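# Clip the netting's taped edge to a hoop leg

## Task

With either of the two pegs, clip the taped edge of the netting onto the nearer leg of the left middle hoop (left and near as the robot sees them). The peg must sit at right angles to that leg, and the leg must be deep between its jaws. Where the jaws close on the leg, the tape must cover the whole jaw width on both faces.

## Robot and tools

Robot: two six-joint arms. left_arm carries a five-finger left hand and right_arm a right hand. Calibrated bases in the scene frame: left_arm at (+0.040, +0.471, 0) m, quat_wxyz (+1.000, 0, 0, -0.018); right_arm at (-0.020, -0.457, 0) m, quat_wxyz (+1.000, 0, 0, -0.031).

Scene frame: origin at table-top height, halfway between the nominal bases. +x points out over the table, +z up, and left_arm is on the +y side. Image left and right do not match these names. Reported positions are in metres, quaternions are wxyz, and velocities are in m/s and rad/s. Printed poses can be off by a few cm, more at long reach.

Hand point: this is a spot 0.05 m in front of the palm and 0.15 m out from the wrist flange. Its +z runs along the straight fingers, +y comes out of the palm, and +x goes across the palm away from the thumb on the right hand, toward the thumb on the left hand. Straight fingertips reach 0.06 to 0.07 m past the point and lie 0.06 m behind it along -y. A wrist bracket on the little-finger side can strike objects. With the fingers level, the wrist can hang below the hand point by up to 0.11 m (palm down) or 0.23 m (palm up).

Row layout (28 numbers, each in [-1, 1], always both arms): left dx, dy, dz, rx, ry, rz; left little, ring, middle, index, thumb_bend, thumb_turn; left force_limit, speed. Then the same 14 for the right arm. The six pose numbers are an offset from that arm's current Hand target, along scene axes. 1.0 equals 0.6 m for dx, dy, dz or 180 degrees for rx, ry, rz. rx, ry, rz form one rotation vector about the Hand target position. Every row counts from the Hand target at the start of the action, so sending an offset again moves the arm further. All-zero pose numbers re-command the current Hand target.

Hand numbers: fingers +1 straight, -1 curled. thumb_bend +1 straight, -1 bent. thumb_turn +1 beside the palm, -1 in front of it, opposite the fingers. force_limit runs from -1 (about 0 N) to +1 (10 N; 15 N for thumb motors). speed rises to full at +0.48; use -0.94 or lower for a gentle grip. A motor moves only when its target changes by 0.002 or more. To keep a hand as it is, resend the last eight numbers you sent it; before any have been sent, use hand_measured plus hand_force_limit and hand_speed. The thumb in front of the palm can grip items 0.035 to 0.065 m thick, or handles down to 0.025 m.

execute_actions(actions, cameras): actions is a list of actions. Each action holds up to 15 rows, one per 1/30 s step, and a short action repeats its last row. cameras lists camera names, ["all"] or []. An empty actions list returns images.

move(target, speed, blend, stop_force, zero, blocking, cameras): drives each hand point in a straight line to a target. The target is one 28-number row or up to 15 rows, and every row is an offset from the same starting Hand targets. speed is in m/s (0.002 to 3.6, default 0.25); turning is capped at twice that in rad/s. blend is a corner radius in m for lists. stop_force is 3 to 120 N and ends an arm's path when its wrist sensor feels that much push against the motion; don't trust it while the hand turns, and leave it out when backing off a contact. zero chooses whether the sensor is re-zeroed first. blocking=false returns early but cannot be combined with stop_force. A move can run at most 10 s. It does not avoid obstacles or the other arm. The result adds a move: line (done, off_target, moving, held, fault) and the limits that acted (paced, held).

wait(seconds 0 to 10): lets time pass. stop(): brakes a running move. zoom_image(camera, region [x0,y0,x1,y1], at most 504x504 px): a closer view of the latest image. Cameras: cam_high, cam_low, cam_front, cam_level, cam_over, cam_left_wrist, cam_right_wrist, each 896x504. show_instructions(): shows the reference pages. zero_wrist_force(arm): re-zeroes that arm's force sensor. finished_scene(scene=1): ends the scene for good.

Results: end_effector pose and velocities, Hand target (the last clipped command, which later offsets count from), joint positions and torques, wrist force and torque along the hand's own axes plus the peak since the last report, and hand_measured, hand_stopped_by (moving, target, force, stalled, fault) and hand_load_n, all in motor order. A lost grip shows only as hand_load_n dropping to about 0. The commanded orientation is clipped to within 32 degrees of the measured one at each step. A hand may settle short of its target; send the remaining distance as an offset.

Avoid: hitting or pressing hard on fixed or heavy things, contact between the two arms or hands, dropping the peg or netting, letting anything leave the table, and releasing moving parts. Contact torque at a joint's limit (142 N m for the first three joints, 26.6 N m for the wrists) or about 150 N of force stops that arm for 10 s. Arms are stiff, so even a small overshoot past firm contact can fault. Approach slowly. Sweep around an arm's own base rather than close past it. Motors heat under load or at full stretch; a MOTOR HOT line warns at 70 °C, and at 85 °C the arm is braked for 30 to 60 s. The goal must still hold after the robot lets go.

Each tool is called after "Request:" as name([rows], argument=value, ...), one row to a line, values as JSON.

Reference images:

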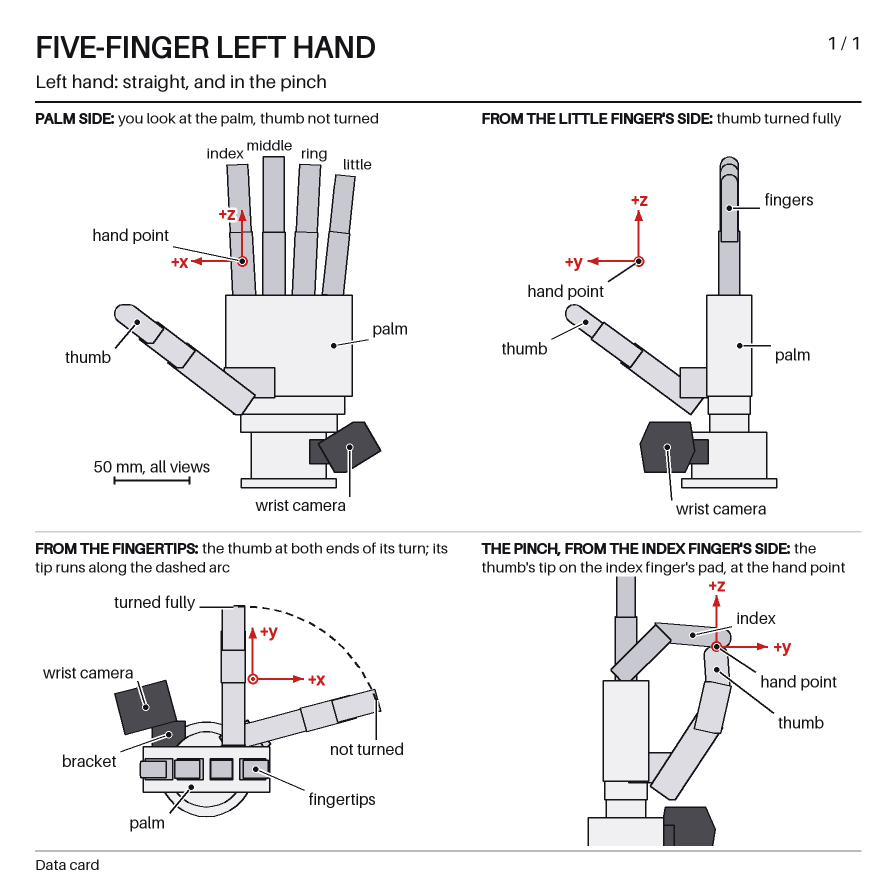

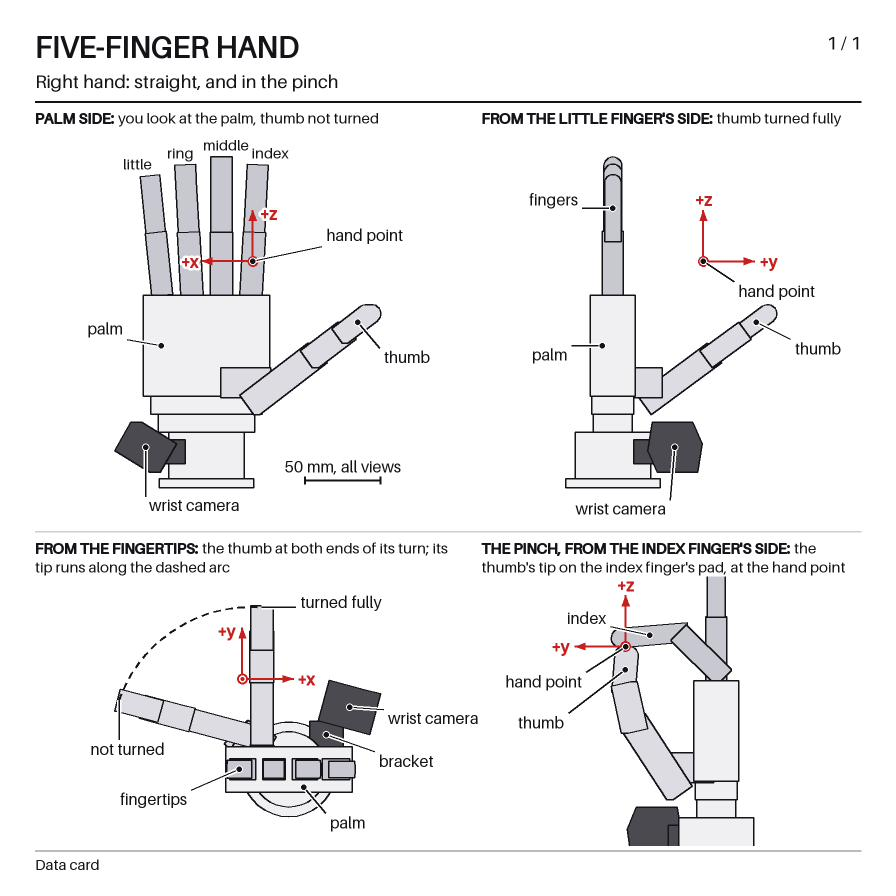

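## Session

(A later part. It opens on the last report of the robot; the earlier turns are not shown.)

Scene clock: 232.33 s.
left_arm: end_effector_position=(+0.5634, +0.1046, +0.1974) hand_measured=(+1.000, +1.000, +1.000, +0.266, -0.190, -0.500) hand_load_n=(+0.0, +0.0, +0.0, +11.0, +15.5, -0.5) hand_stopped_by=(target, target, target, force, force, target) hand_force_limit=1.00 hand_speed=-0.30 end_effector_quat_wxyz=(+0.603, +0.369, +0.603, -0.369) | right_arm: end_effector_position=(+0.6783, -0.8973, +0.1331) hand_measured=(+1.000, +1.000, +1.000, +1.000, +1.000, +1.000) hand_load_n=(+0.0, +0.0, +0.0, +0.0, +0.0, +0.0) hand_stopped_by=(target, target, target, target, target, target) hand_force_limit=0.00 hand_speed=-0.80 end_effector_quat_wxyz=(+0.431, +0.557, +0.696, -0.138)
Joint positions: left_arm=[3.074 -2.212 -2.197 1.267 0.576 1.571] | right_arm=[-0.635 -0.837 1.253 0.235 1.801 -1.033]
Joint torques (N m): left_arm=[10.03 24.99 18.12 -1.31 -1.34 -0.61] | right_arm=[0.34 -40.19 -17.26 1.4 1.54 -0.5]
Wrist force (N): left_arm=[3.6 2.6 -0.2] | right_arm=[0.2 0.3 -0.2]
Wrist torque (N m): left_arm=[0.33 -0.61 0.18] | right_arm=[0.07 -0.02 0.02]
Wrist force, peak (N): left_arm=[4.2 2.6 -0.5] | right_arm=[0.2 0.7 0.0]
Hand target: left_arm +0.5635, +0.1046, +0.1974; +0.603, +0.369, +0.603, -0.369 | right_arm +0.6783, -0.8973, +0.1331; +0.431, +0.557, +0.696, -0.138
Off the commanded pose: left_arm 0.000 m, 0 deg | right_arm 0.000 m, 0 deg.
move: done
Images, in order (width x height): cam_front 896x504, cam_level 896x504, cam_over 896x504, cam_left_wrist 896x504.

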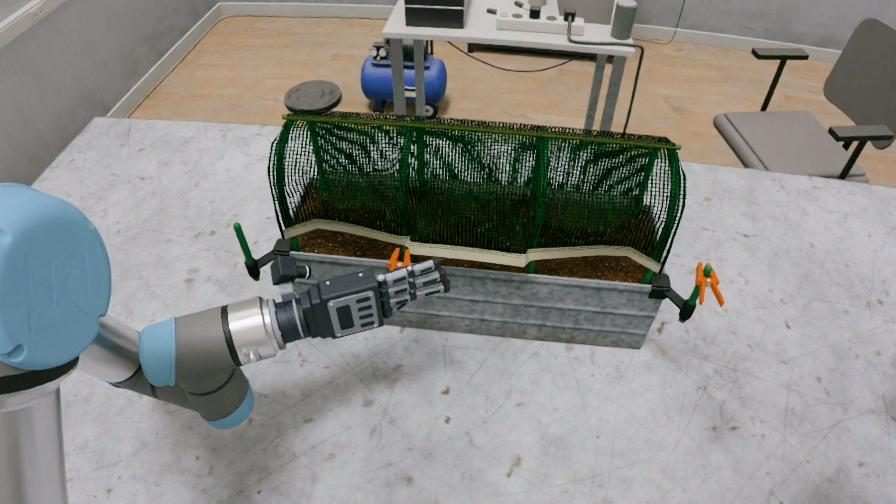

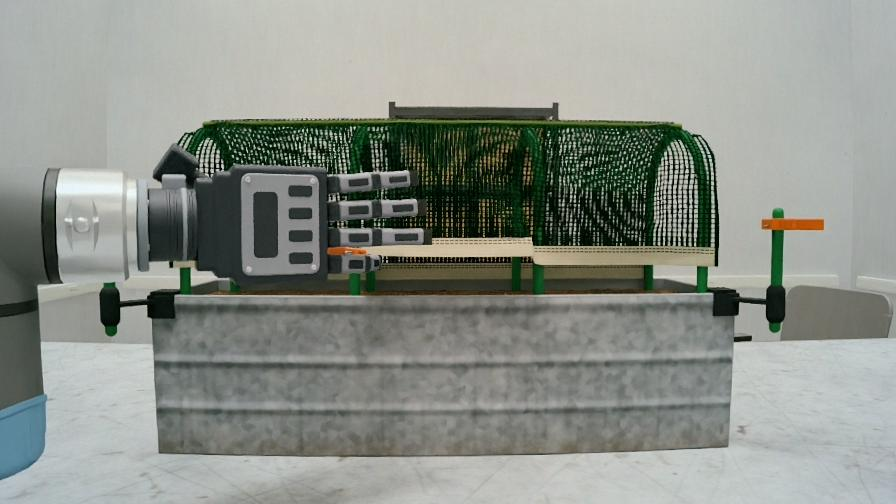

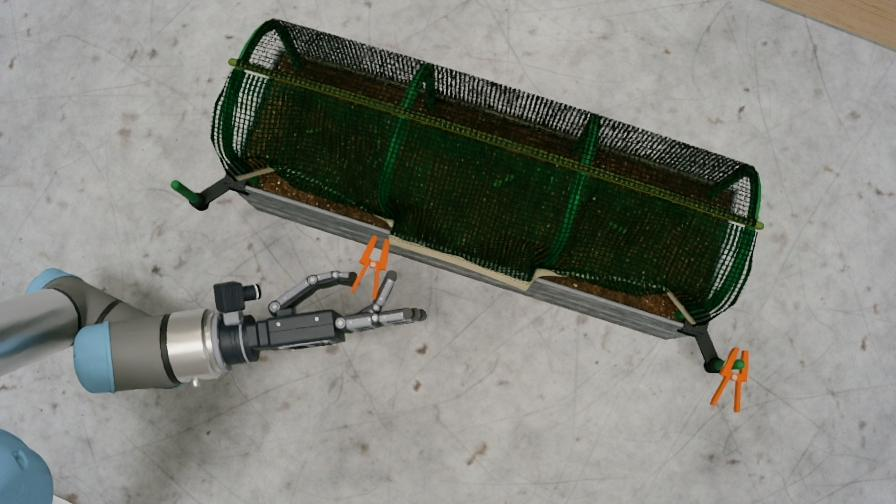

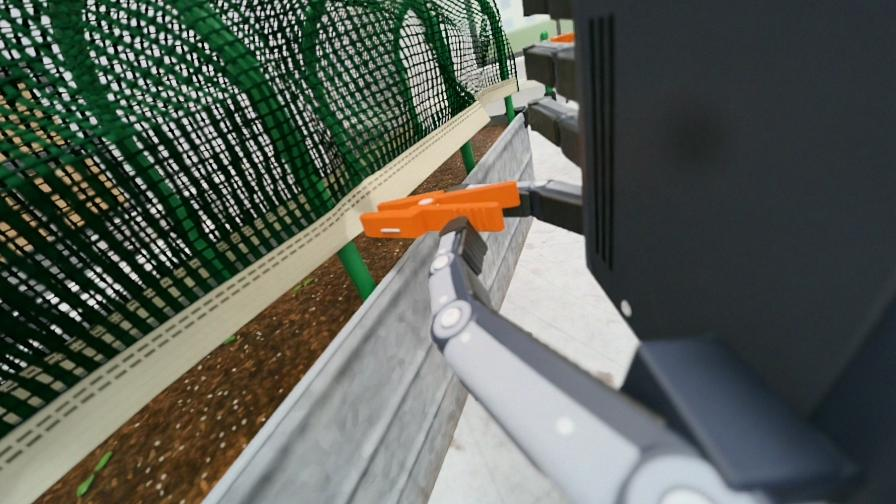

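Request:
move([
  [0.0,-0.0092,0,0,0,0, 1,1,1,0.26,-0.33,-0.5, 1.0,-0.3, 0,0,0,0,0,0, 1,1,1,1,1,1,0,-0.8],
  [0.0133,-0.0092,0,0,0,0, 1,1,1,0.26,-0.33,-0.5, 1.0,-0.3, 0,0,0,0,0,0, 1,1,1,1,1,1,0,-0.8],
], speed=0.03, cameras=["cam_front","cam_level","cam_over","cam_left_wrist"])

Request:
zoom_image(camera="cam_level", region=[300, 200, 420, 310])

Request:
zoom_image(camera="cam_over", region=[350, 190, 430, 270])

Request:
zoom_image(camera="cam_left_wrist", region=[260, 120, 560, 320])

Scene clock: 236.10 s.
left_arm: end_effector_position=(+0.5714, +0.0991, +0.1974) hand_measured=(+1.000, +1.000, +1.000, +0.266, -0.190, -0.500) hand_load_n=(+0.0, +0.0, +0.0, +10.5, +15.5, -0.5) hand_stopped_by=(target, target, target, force, force, target) hand_force_limit=1.00 hand_speed=-0.30 end_effector_quat_wxyz=(+0.603, +0.369, +0.603, -0.369) | right_arm: end_effector_position=(+0.6783, -0.8973, +0.1331) hand_measured=(+1.000, +1.000, +1.000, +1.000, +1.000, +1.000) hand_load_n=(+0.0, +0.0, +0.0, +0.0, +0.0, +0.0) hand_stopped_by=(target, target, target, target, target, target) hand_force_limit=0.00 hand_speed=-0.80 end_effector_quat_wxyz=(+0.431, +0.557, +0.696, -0.138)
Joint positions: left_arm=[3.061 -2.221 -2.169 1.248 0.588 1.571] | right_arm=[-0.635 -0.837 1.253 0.235 1.801 -1.033]
Joint torques (N m): left_arm=[9.96 25.93 20.03 -0.76 -1.44 -0.81] | right_arm=[-0.02 -40.35 -17.03 1.58 1.52 -0.57]
Wrist force (N): left_arm=[3.9 2.5 -0.5] | right_arm=[0.2 -0.1 -0.1]
Wrist torque (N m): left_arm=[0.34 -0.64 0.17] | right_arm=[0.00 -0.03 0.01]
Wrist force, peak (N): left_arm=[3.9 2.8 -0.1] | right_arm=[0.4 0.5 -0.1]
Hand target: left_arm +0.5715, +0.0991, +0.1974; +0.603, +0.369, +0.603, -0.369 | right_arm +0.6783, -0.8973, +0.1331; +0.431, +0.557, +0.696, -0.138
Off the commanded pose: left_arm 0.000 m, 0 deg | right_arm 0.000 m, 0 deg.
move: done
Images, in order (width x height): cam_front 896x504, cam_level 896x504, cam_over 896x504, cam_left_wrist 896x504.

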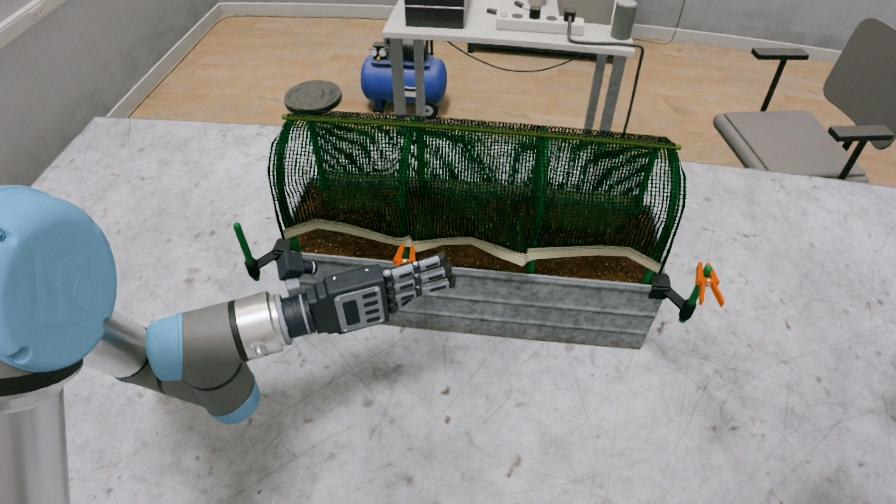

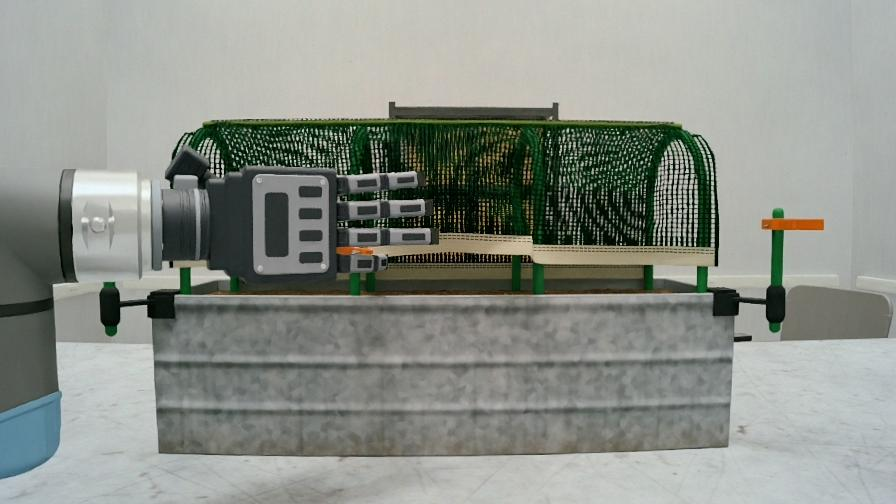

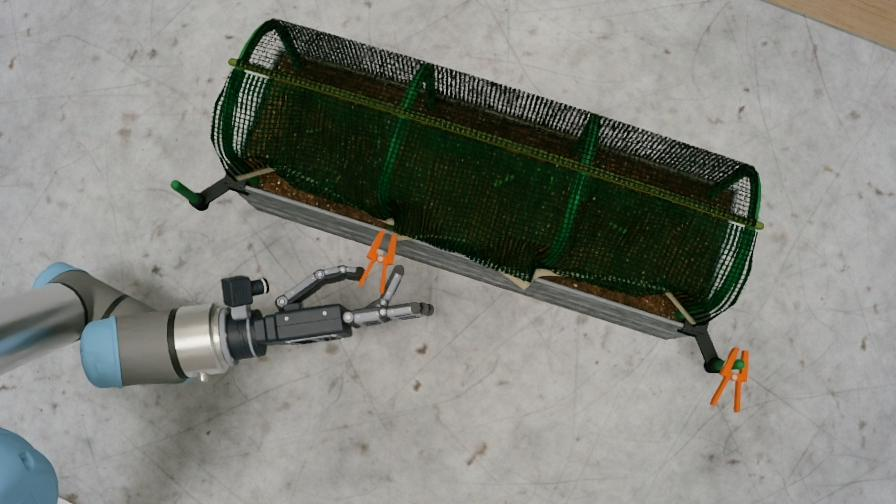

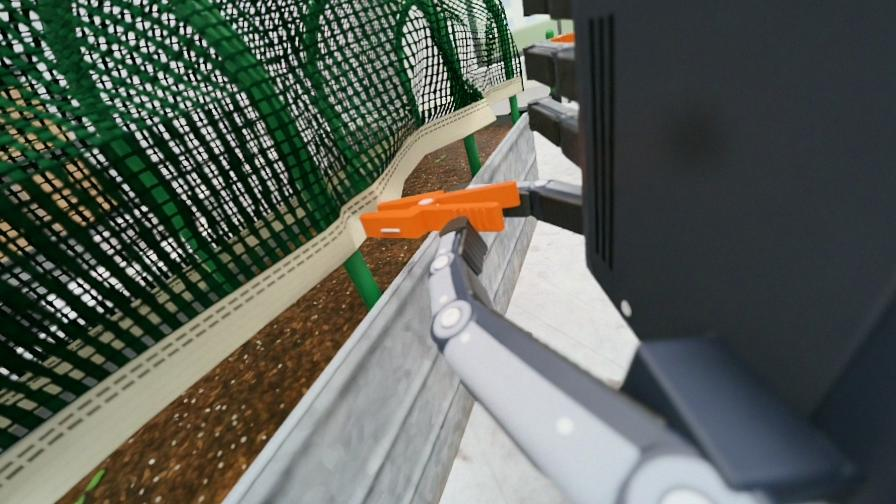

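Scaled by 4.200 from the camera's 896x504 image, which has a finer 1280x720 frame.

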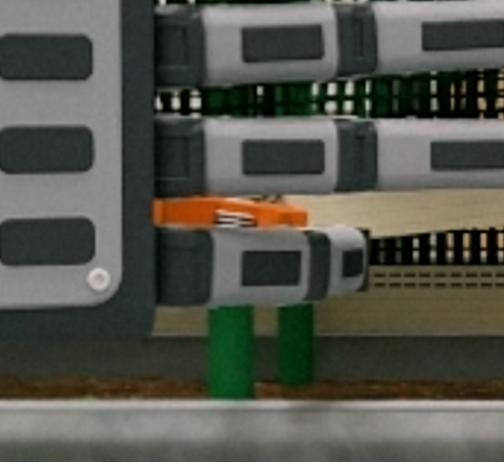

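Scaled by 6.300 from the camera's 896x504 image, which has a finer 1280x720 frame.

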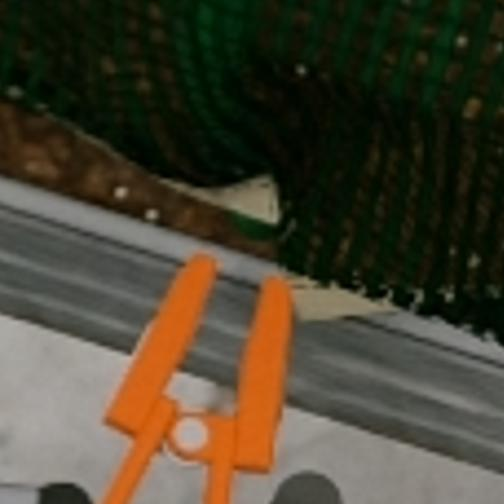

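Scaled by 1.680 from the camera's 896x504 image, which has a finer 1280x720 frame.

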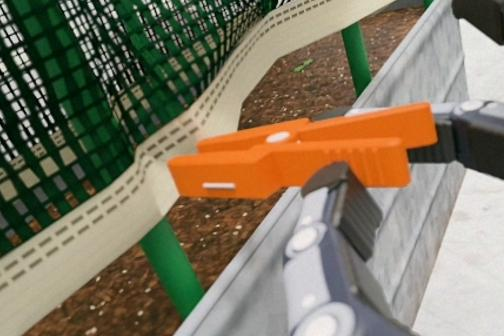

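Request:
zoom_image(camera="cam_level", region=[330, 230, 430, 290])

Request:
zoom_image(camera="cam_front", region=[360, 200, 480, 300])

Request:
zoom_image(camera="cam_left_wrist", region=[300, 150, 440, 290])

Scaled by 5.040 from the camera's 896x504 image, which has a finer 1280x720 frame.

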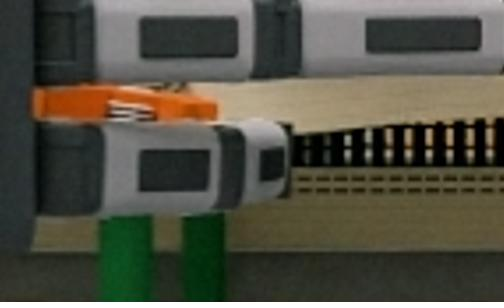

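Scaled by 4.200 from the camera's 896x504 image, which has a finer 1280x720 frame.

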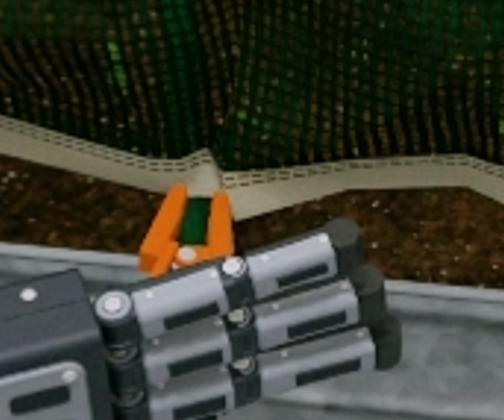

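Scaled by 3.600 from the camera's 896x504 image, which has a finer 1280x720 frame.

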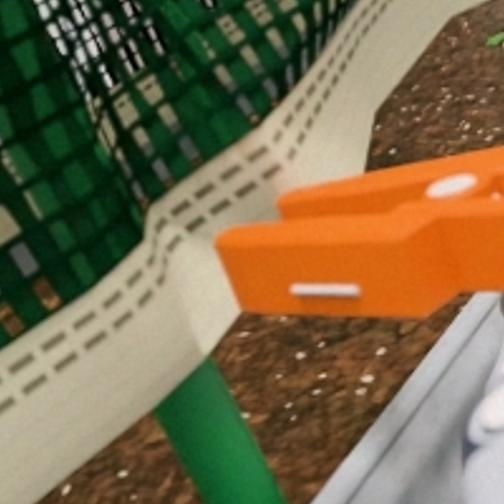

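Request:
move([
  [0.0,0.0075,0.0017,0,0,0, 1,1,1,0.26,-0.33,-0.5, 1.0,-0.3, 0,0,0,0,0,0, 1,1,1,1,1,1,0,-0.8],
  [0.0083,0.0078,0.0017,0,0,0, 1,1,1,0.26,-0.33,-0.5, 1.0,-0.3, 0,0,0,0,0,0, 1,1,1,1,1,1,0,-0.8],
], speed=0.03, cameras=["cam_front","cam_level","cam_over","cam_left_wrist"])

Request:
zoom_image(camera="cam_level", region=[330, 230, 430, 290])

Request:
zoom_image(camera="cam_over", region=[350, 190, 430, 270])

Request:
zoom_image(camera="cam_left_wrist", region=[300, 150, 440, 290])

Request:
zoom_image(camera="cam_front", region=[370, 210, 450, 290])

Scene clock: 240.10 s.
left_arm: end_effector_position=(+0.5763, +0.1037, +0.1985) hand_measured=(+1.000, +1.000, +1.000, +0.266, -0.190, -0.500) hand_load_n=(+0.0, +0.0, +0.0, +11.0, +15.5, -0.5) hand_stopped_by=(target, target, target, force, force, target) hand_force_limit=1.00 hand_speed=-0.30 end_effector_quat_wxyz=(+0.603, +0.369, +0.603, -0.369) | right_arm: end_effector_position=(+0.6783, -0.8973, +0.1331) hand_measured=(+1.000, +1.000, +1.000, +1.000, +1.000, +1.000) hand_load_n=(+0.0, +0.0, +0.0, +0.0, +0.0, +0.0) hand_stopped_by=(target, target, target, target, target, target) hand_force_limit=0.00 hand_speed=-0.80 end_effector_quat_wxyz=(+0.431, +0.557, +0.696, -0.138)
Joint positions: left_arm=[3.075 -2.221 -2.162 1.241 0.575 1.571] | right_arm=[-0.635 -0.837 1.253 0.235 1.801 -1.033]
Joint torques (N m): left_arm=[10.44 26.02 19.95 -0.87 -1.51 -0.46] | right_arm=[0.17 -39.99 -17.38 1.5 1.54 -0.46]
Wrist force (N): left_arm=[3.9 2.6 -0.3] | right_arm=[0.3 0.1 -0.1]
Wrist torque (N m): left_arm=[0.35 -0.65 0.17] | right_arm=[0.03 -0.04 0.02]
Wrist force, peak (N): left_arm=[4.1 2.7 -0.5] | right_arm=[0.1 0.6 0.0]
Hand target: left_arm +0.5765, +0.1038, +0.1985; +0.603, +0.369, +0.603, -0.369 | right_arm +0.6783, -0.8973, +0.1331; +0.431, +0.557, +0.696, -0.138
Off the commanded pose: left_arm 0.000 m, 0 deg | right_arm 0.000 m, 0 deg.
move: done
Images, in order (width x height): cam_front 896x504, cam_level 896x504, cam_over 896x504, cam_left_wrist 896x504.

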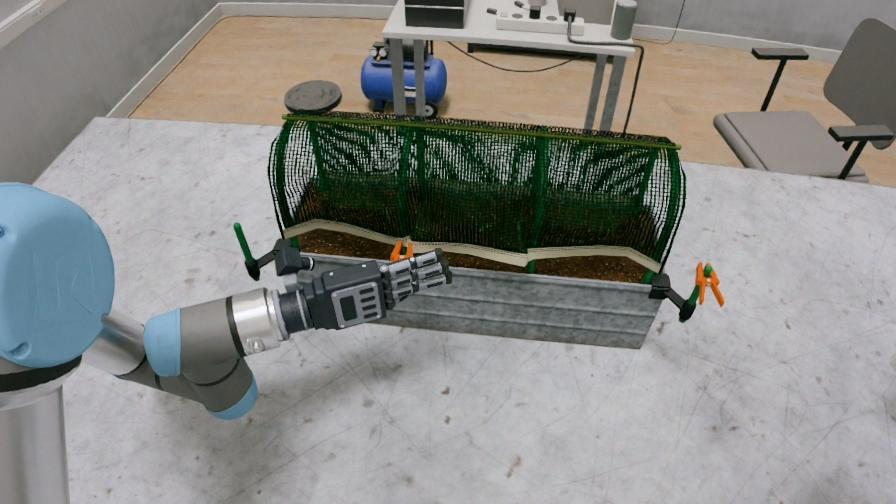

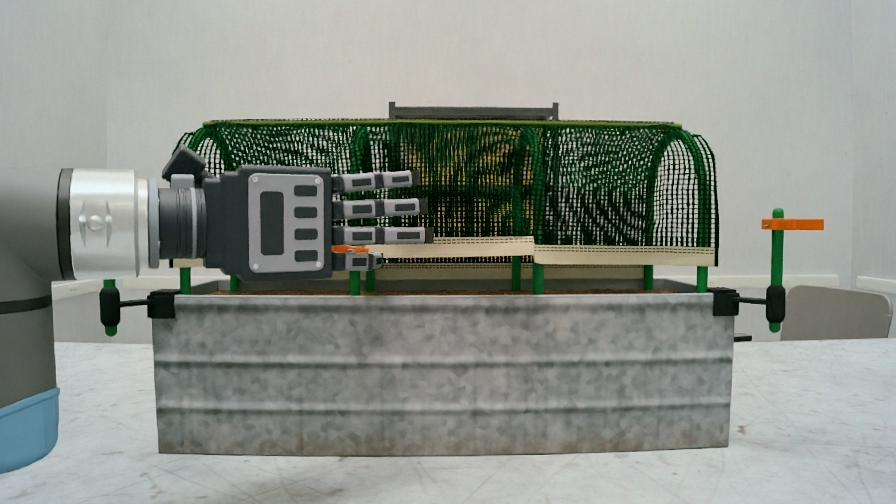

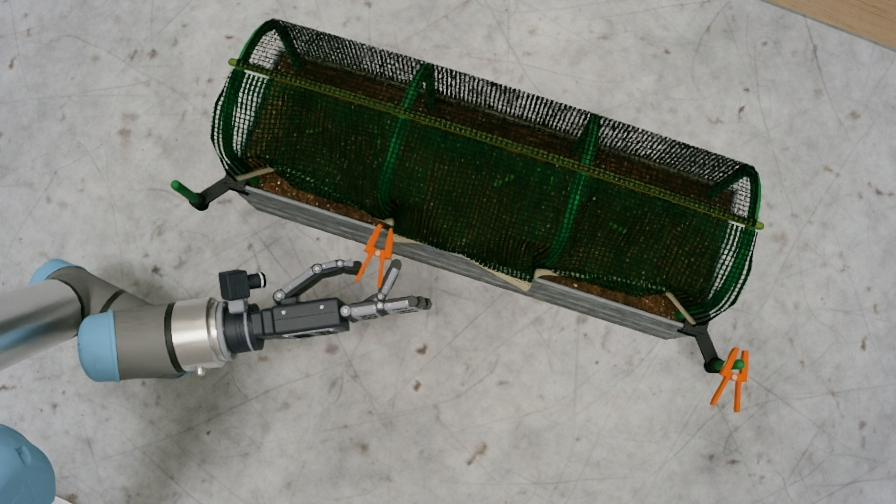

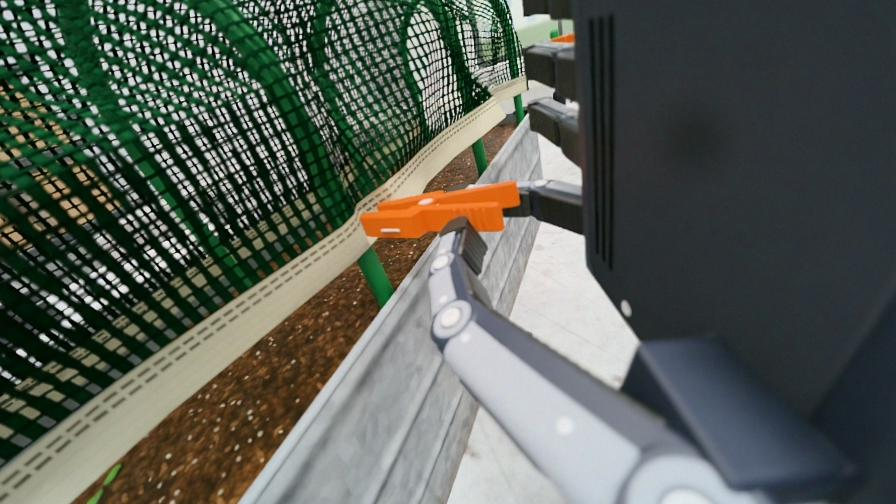

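Scaled by 5.040 from the camera's 896x504 image, which has a finer 1280x720 frame.

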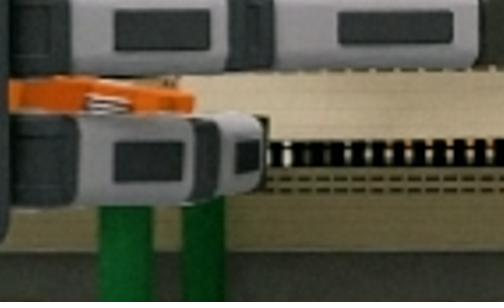

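Scaled by 6.300 from the camera's 896x504 image, which has a finer 1280x720 frame.

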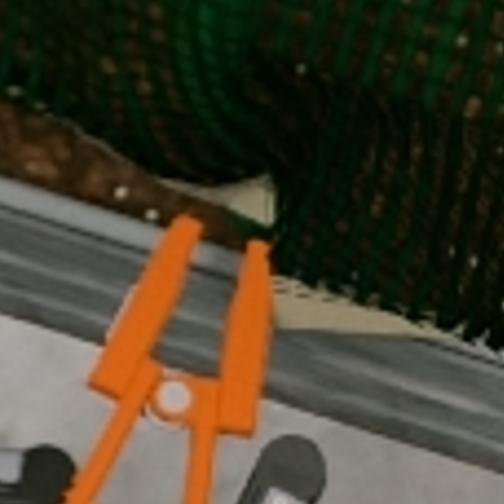

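Scaled by 3.600 from the camera's 896x504 image, which has a finer 1280x720 frame.

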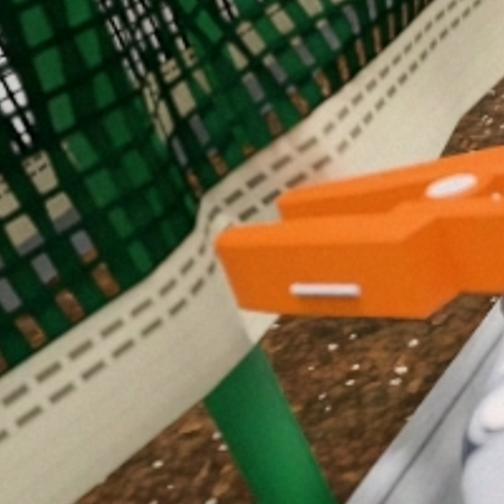

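Scaled by 6.300 from the camera's 896x504 image, which has a finer 1280x720 frame.

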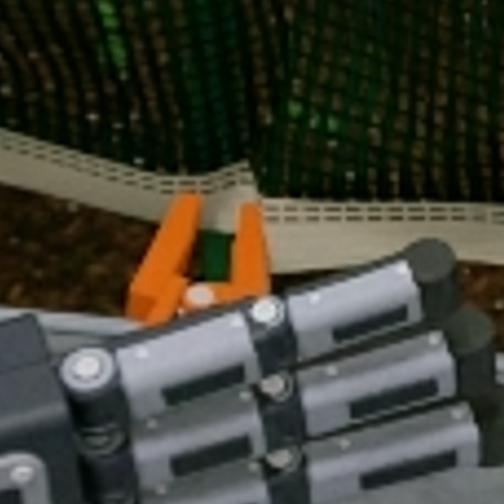

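Request:
move([
  [-0.0433,-0.0015,0,0,0,0, 1,1,1,0.26,-0.33,-0.5, 1.0,-0.3, 0,0,0,0,0,0, 1,1,1,1,1,1,0,-0.8],
  [-0.0433,-0.0158,0,0,0,0, 1,1,1,0.26,-0.33,-0.5, 1.0,-0.3, 0,0,0,0,0,0, 1,1,1,1,1,1,0,-0.8],
], speed=0.04, cameras=["cam_front","cam_level","cam_over","cam_left_wrist"])

Request:
zoom_image(camera="cam_level", region=[330, 210, 430, 290])

Request:
zoom_image(camera="cam_over", region=[350, 190, 430, 270])

Request:
zoom_image(camera="cam_front", region=[370, 210, 450, 290])

Scene clock: 243.17 s.
left_arm: end_effector_position=(+0.5505, +0.0944, +0.1985) hand_measured=(+1.000, +1.000, +1.000, +0.266, -0.190, -0.500) hand_load_n=(+0.0, +0.0, +0.0, +11.0, +15.5, -0.5) hand_stopped_by=(target, target, target, force, force, target) hand_force_limit=1.00 hand_speed=-0.30 end_effector_quat_wxyz=(+0.603, +0.369, +0.603, -0.369) | right_arm: end_effector_position=(+0.6783, -0.8973, +0.1331) hand_measured=(+1.000, +1.000, +1.000, +1.000, +1.000, +1.000) hand_load_n=(+0.0, +0.0, +0.0, +0.0, +0.0, +0.0) hand_stopped_by=(target, target, target, target, target, target) hand_force_limit=0.00 hand_speed=-0.80 end_effector_quat_wxyz=(+0.431, +0.557, +0.696, -0.138)
Joint positions: left_arm=[3.042 -2.203 -2.218 1.278 0.608 1.571] | right_arm=[-0.635 -0.837 1.253 0.235 1.801 -1.033]
Joint torques (N m): left_arm=[-12.09 23.95 20.2 -0.96 1.97 -1.51] | right_arm=[0.16 -39.88 -17.73 1.53 1.55 -0.54]
Wrist force (N): left_arm=[3.8 2.5 0.0] | right_arm=[-0.1 0.1 -0.1]
Wrist torque (N m): left_arm=[0.31 -0.62 0.19] | right_arm=[0.03 0.02 0.00]
Wrist force, peak (N): left_arm=[4.0 3.0 -0.3] | right_arm=[0.3 0.6 0.0]
Hand target: left_arm +0.5505, +0.0943, +0.1985; +0.603, +0.369, +0.603, -0.369 | right_arm +0.6783, -0.8973, +0.1331; +0.431, +0.557, +0.696, -0.138
Off the commanded pose: left_arm 0.000 m, 0 deg | right_arm 0.000 m, 0 deg.
move: done
Images, in order (width x height): cam_front 896x504, cam_level 896x504, cam_over 896x504, cam_left_wrist 896x504.

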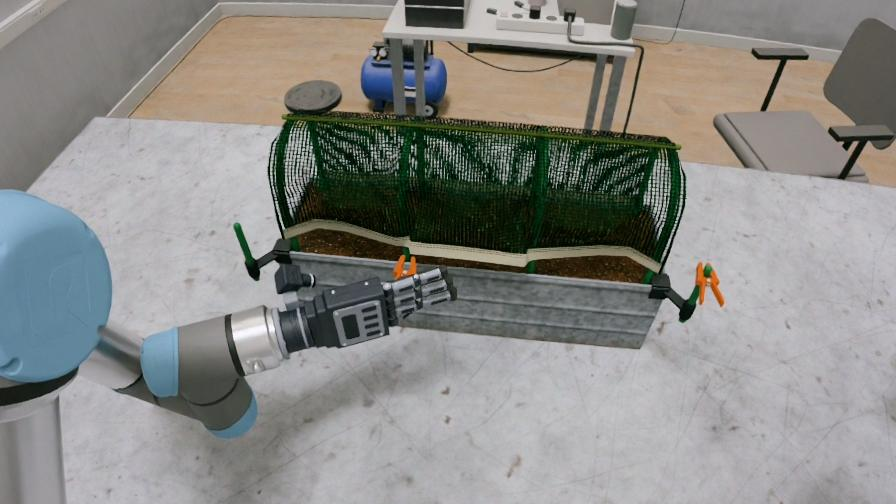

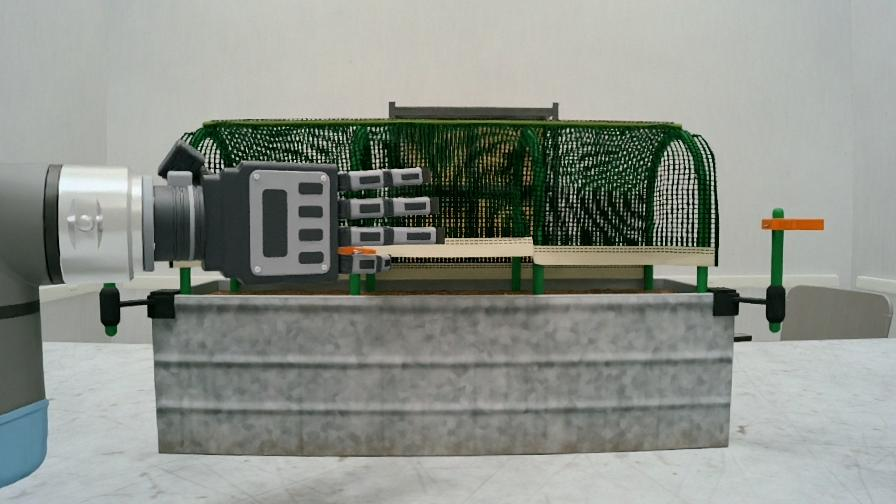

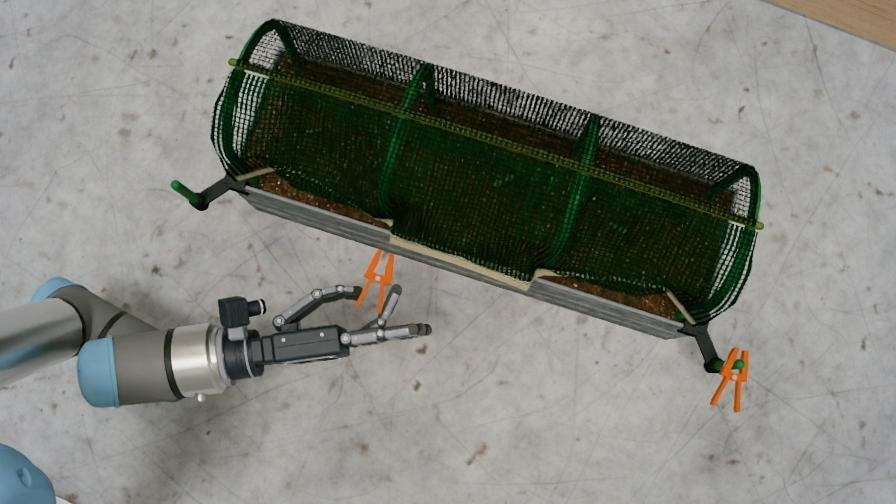

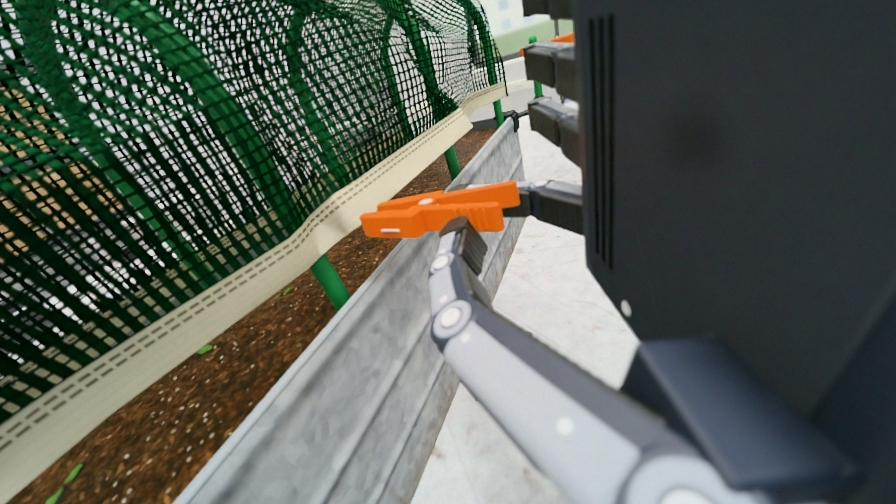

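Scaled by 5.040 from the camera's 896x504 image, which has a finer 1280x720 frame.

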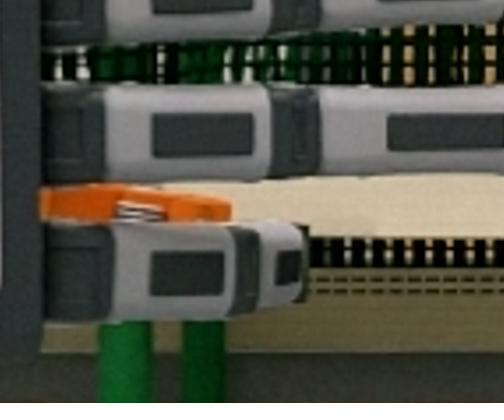

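Scaled by 6.300 from the camera's 896x504 image, which has a finer 1280x720 frame.

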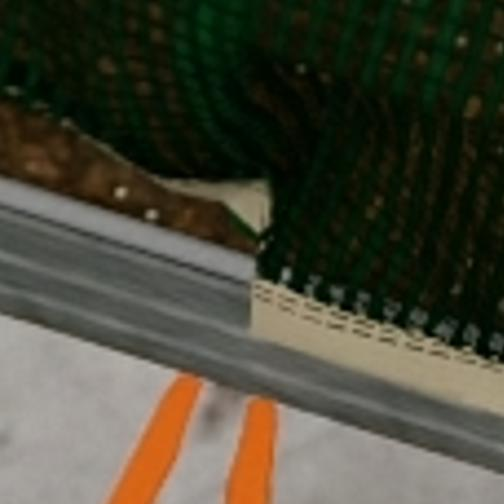

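Scaled by 6.300 from the camera's 896x504 image, which has a finer 1280x720 frame.

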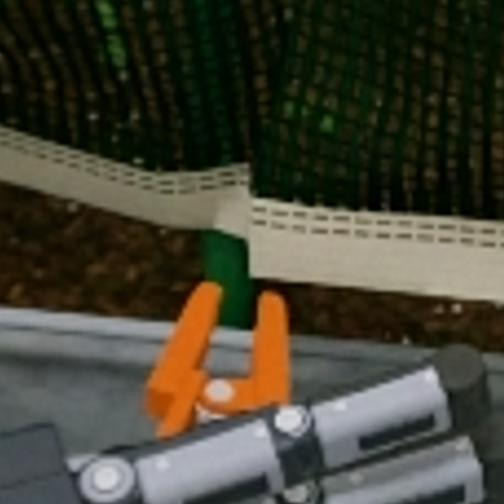

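Request:
move([
  [0.0,0,0.0083,0,0,0, 1,1,1,0.26,-0.33,-0.5, 1.0,-0.3, 0,0,0,0,0,0, 1,1,1,1,1,1,0,-0.8],
  [0.0425,0,0.0083,0,0,0, 1,1,1,0.26,-0.33,-0.5, 1.0,-0.3, 0,0,0,0,0,0, 1,1,1,1,1,1,0,-0.8],
], speed=0.04, cameras=["cam_front","cam_level","cam_over","cam_left_wrist"])

Request:
zoom_image(camera="cam_level", region=[330, 210, 430, 290])

Request:
zoom_image(camera="cam_over", region=[350, 190, 430, 270])

Request:
zoom_image(camera="cam_front", region=[370, 210, 450, 290])

Request:
zoom_image(camera="cam_left_wrist", region=[300, 130, 440, 270])

Scene clock: 246.47 s.
left_arm: end_effector_position=(+0.5758, +0.0943, +0.2034) hand_measured=(+1.000, +1.000, +1.000, +0.266, -0.190, -0.500) hand_load_n=(+0.0, +0.0, +0.0, +11.0, +15.5, -0.5) hand_stopped_by=(target, target, target, force, force, target) hand_force_limit=1.00 hand_speed=-0.30 end_effector_quat_wxyz=(+0.603, +0.369, +0.603, -0.369) | right_arm: end_effector_position=(+0.6783, -0.8973, +0.1331) hand_measured=(+1.000, +1.000, +1.000, +1.000, +1.000, +1.000) hand_load_n=(+0.0, +0.0, -0.5, +0.0, +0.0, +0.0) hand_stopped_by=(target, target, target, target, target, target) hand_force_limit=0.00 hand_speed=-0.80 end_effector_quat_wxyz=(+0.431, +0.557, +0.696, -0.138)
Joint positions: left_arm=[3.05 -2.211 -2.152 1.221 0.599 1.57] | right_arm=[-0.635 -0.837 1.253 0.235 1.801 -1.033]
Joint torques (N m): left_arm=[10.85 25.93 19.65 -0.56 -1.54 0.74] | right_arm=[0.33 -40.24 -17.05 1.48 1.55 -0.45]
Wrist force (N): left_arm=[3.8 2.5 -0.2] | right_arm=[0.3 0.5 0.2]
Wrist torque (N m): left_arm=[0.36 -0.63 0.18] | right_arm=[0.07 -0.05 0.04]
Wrist force, peak (N): left_arm=[3.8 2.7 0.1] | right_arm=[0.3 0.5 0.2]
Hand target: left_arm +0.5760, +0.0943, +0.2034; +0.603, +0.369, +0.603, -0.369 | right_arm +0.6783, -0.8973, +0.1331; +0.431, +0.557, +0.696, -0.138
Off the commanded pose: left_arm 0.000 m, 0 deg | right_arm 0.000 m, 0 deg.
move: done
Images, in order (width x height): cam_front 896x504, cam_level 896x504, cam_over 896x504, cam_left_wrist 896x504.

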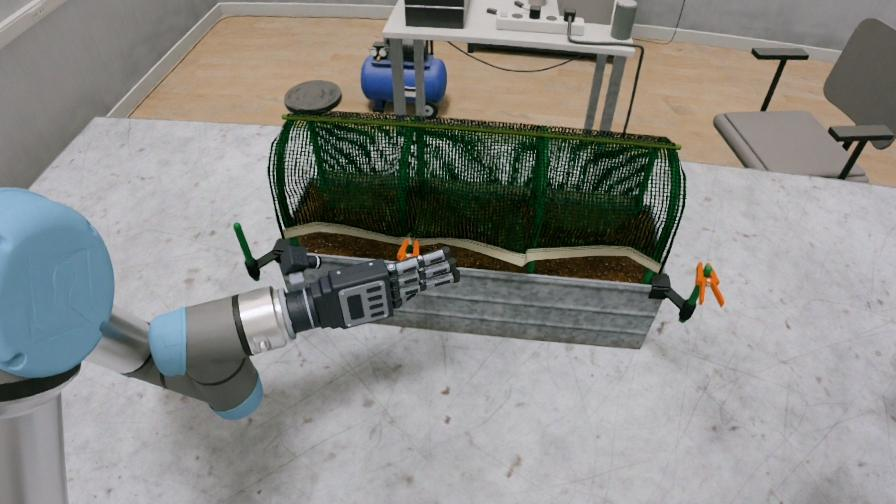

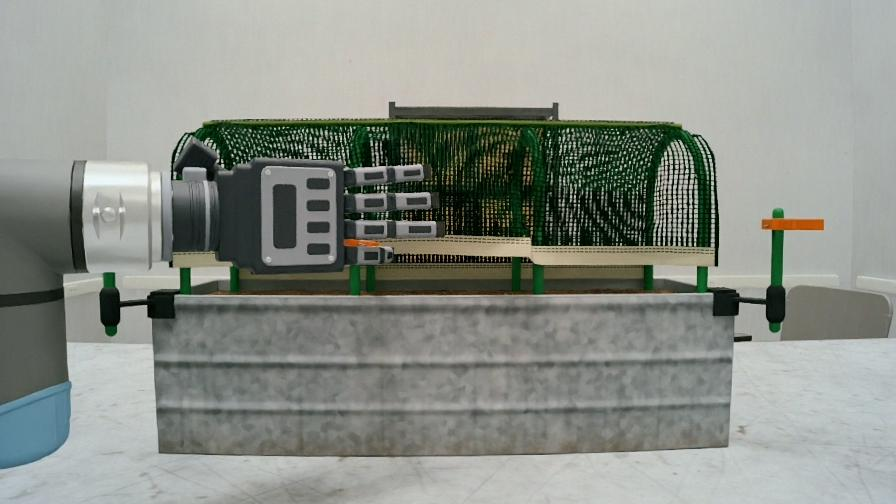

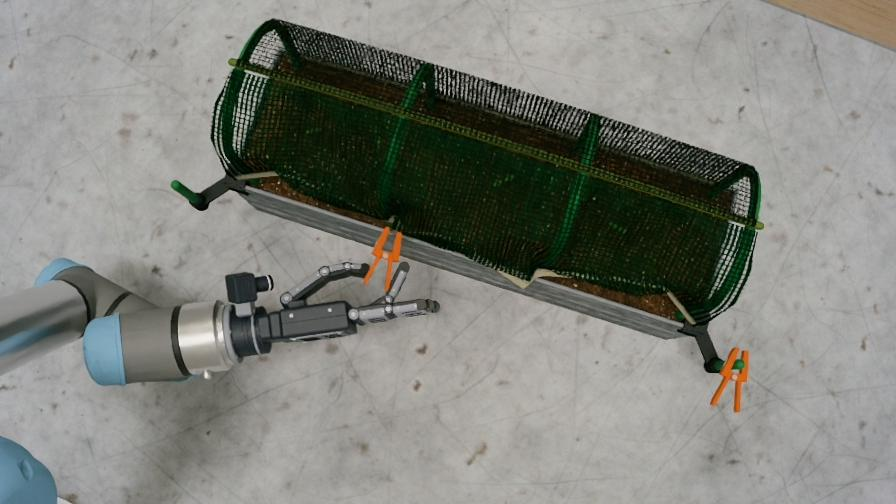

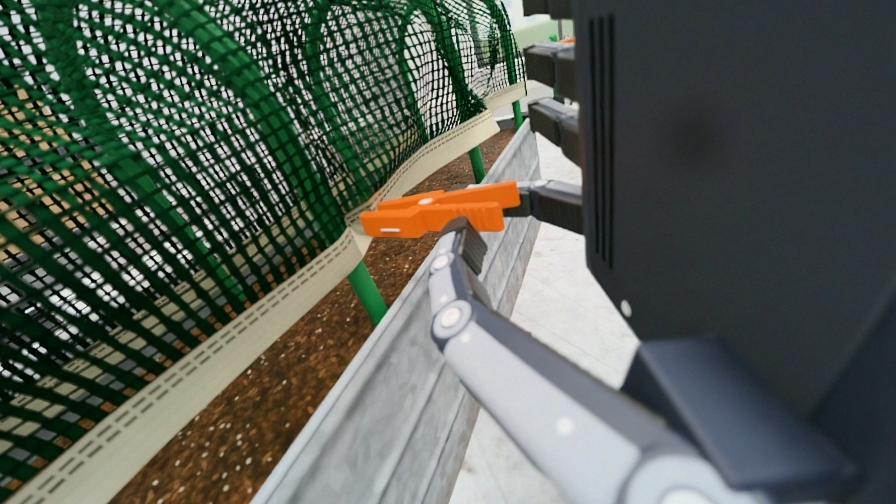

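Scaled by 5.040 from the camera's 896x504 image, which has a finer 1280x720 frame.

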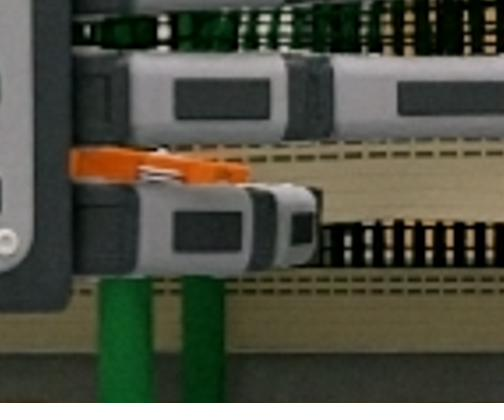

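Scaled by 6.300 from the camera's 896x504 image, which has a finer 1280x720 frame.

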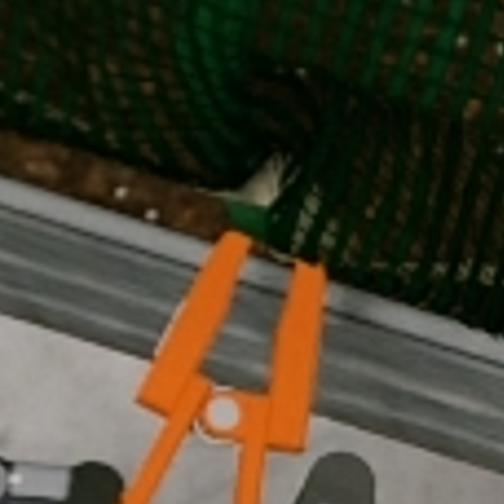

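Scaled by 6.300 from the camera's 896x504 image, which has a finer 1280x720 frame.

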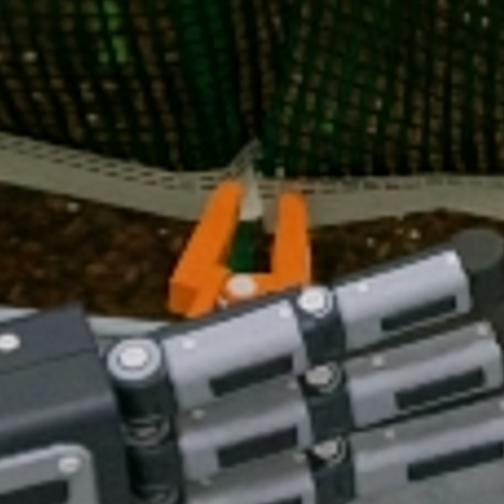

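Scaled by 3.600 from the camera's 896x504 image, which has a finer 1280x720 frame.

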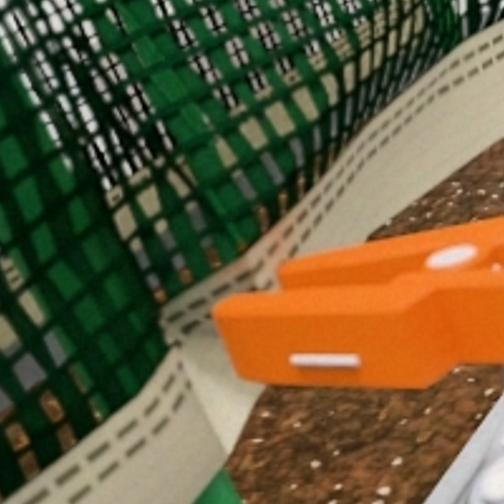

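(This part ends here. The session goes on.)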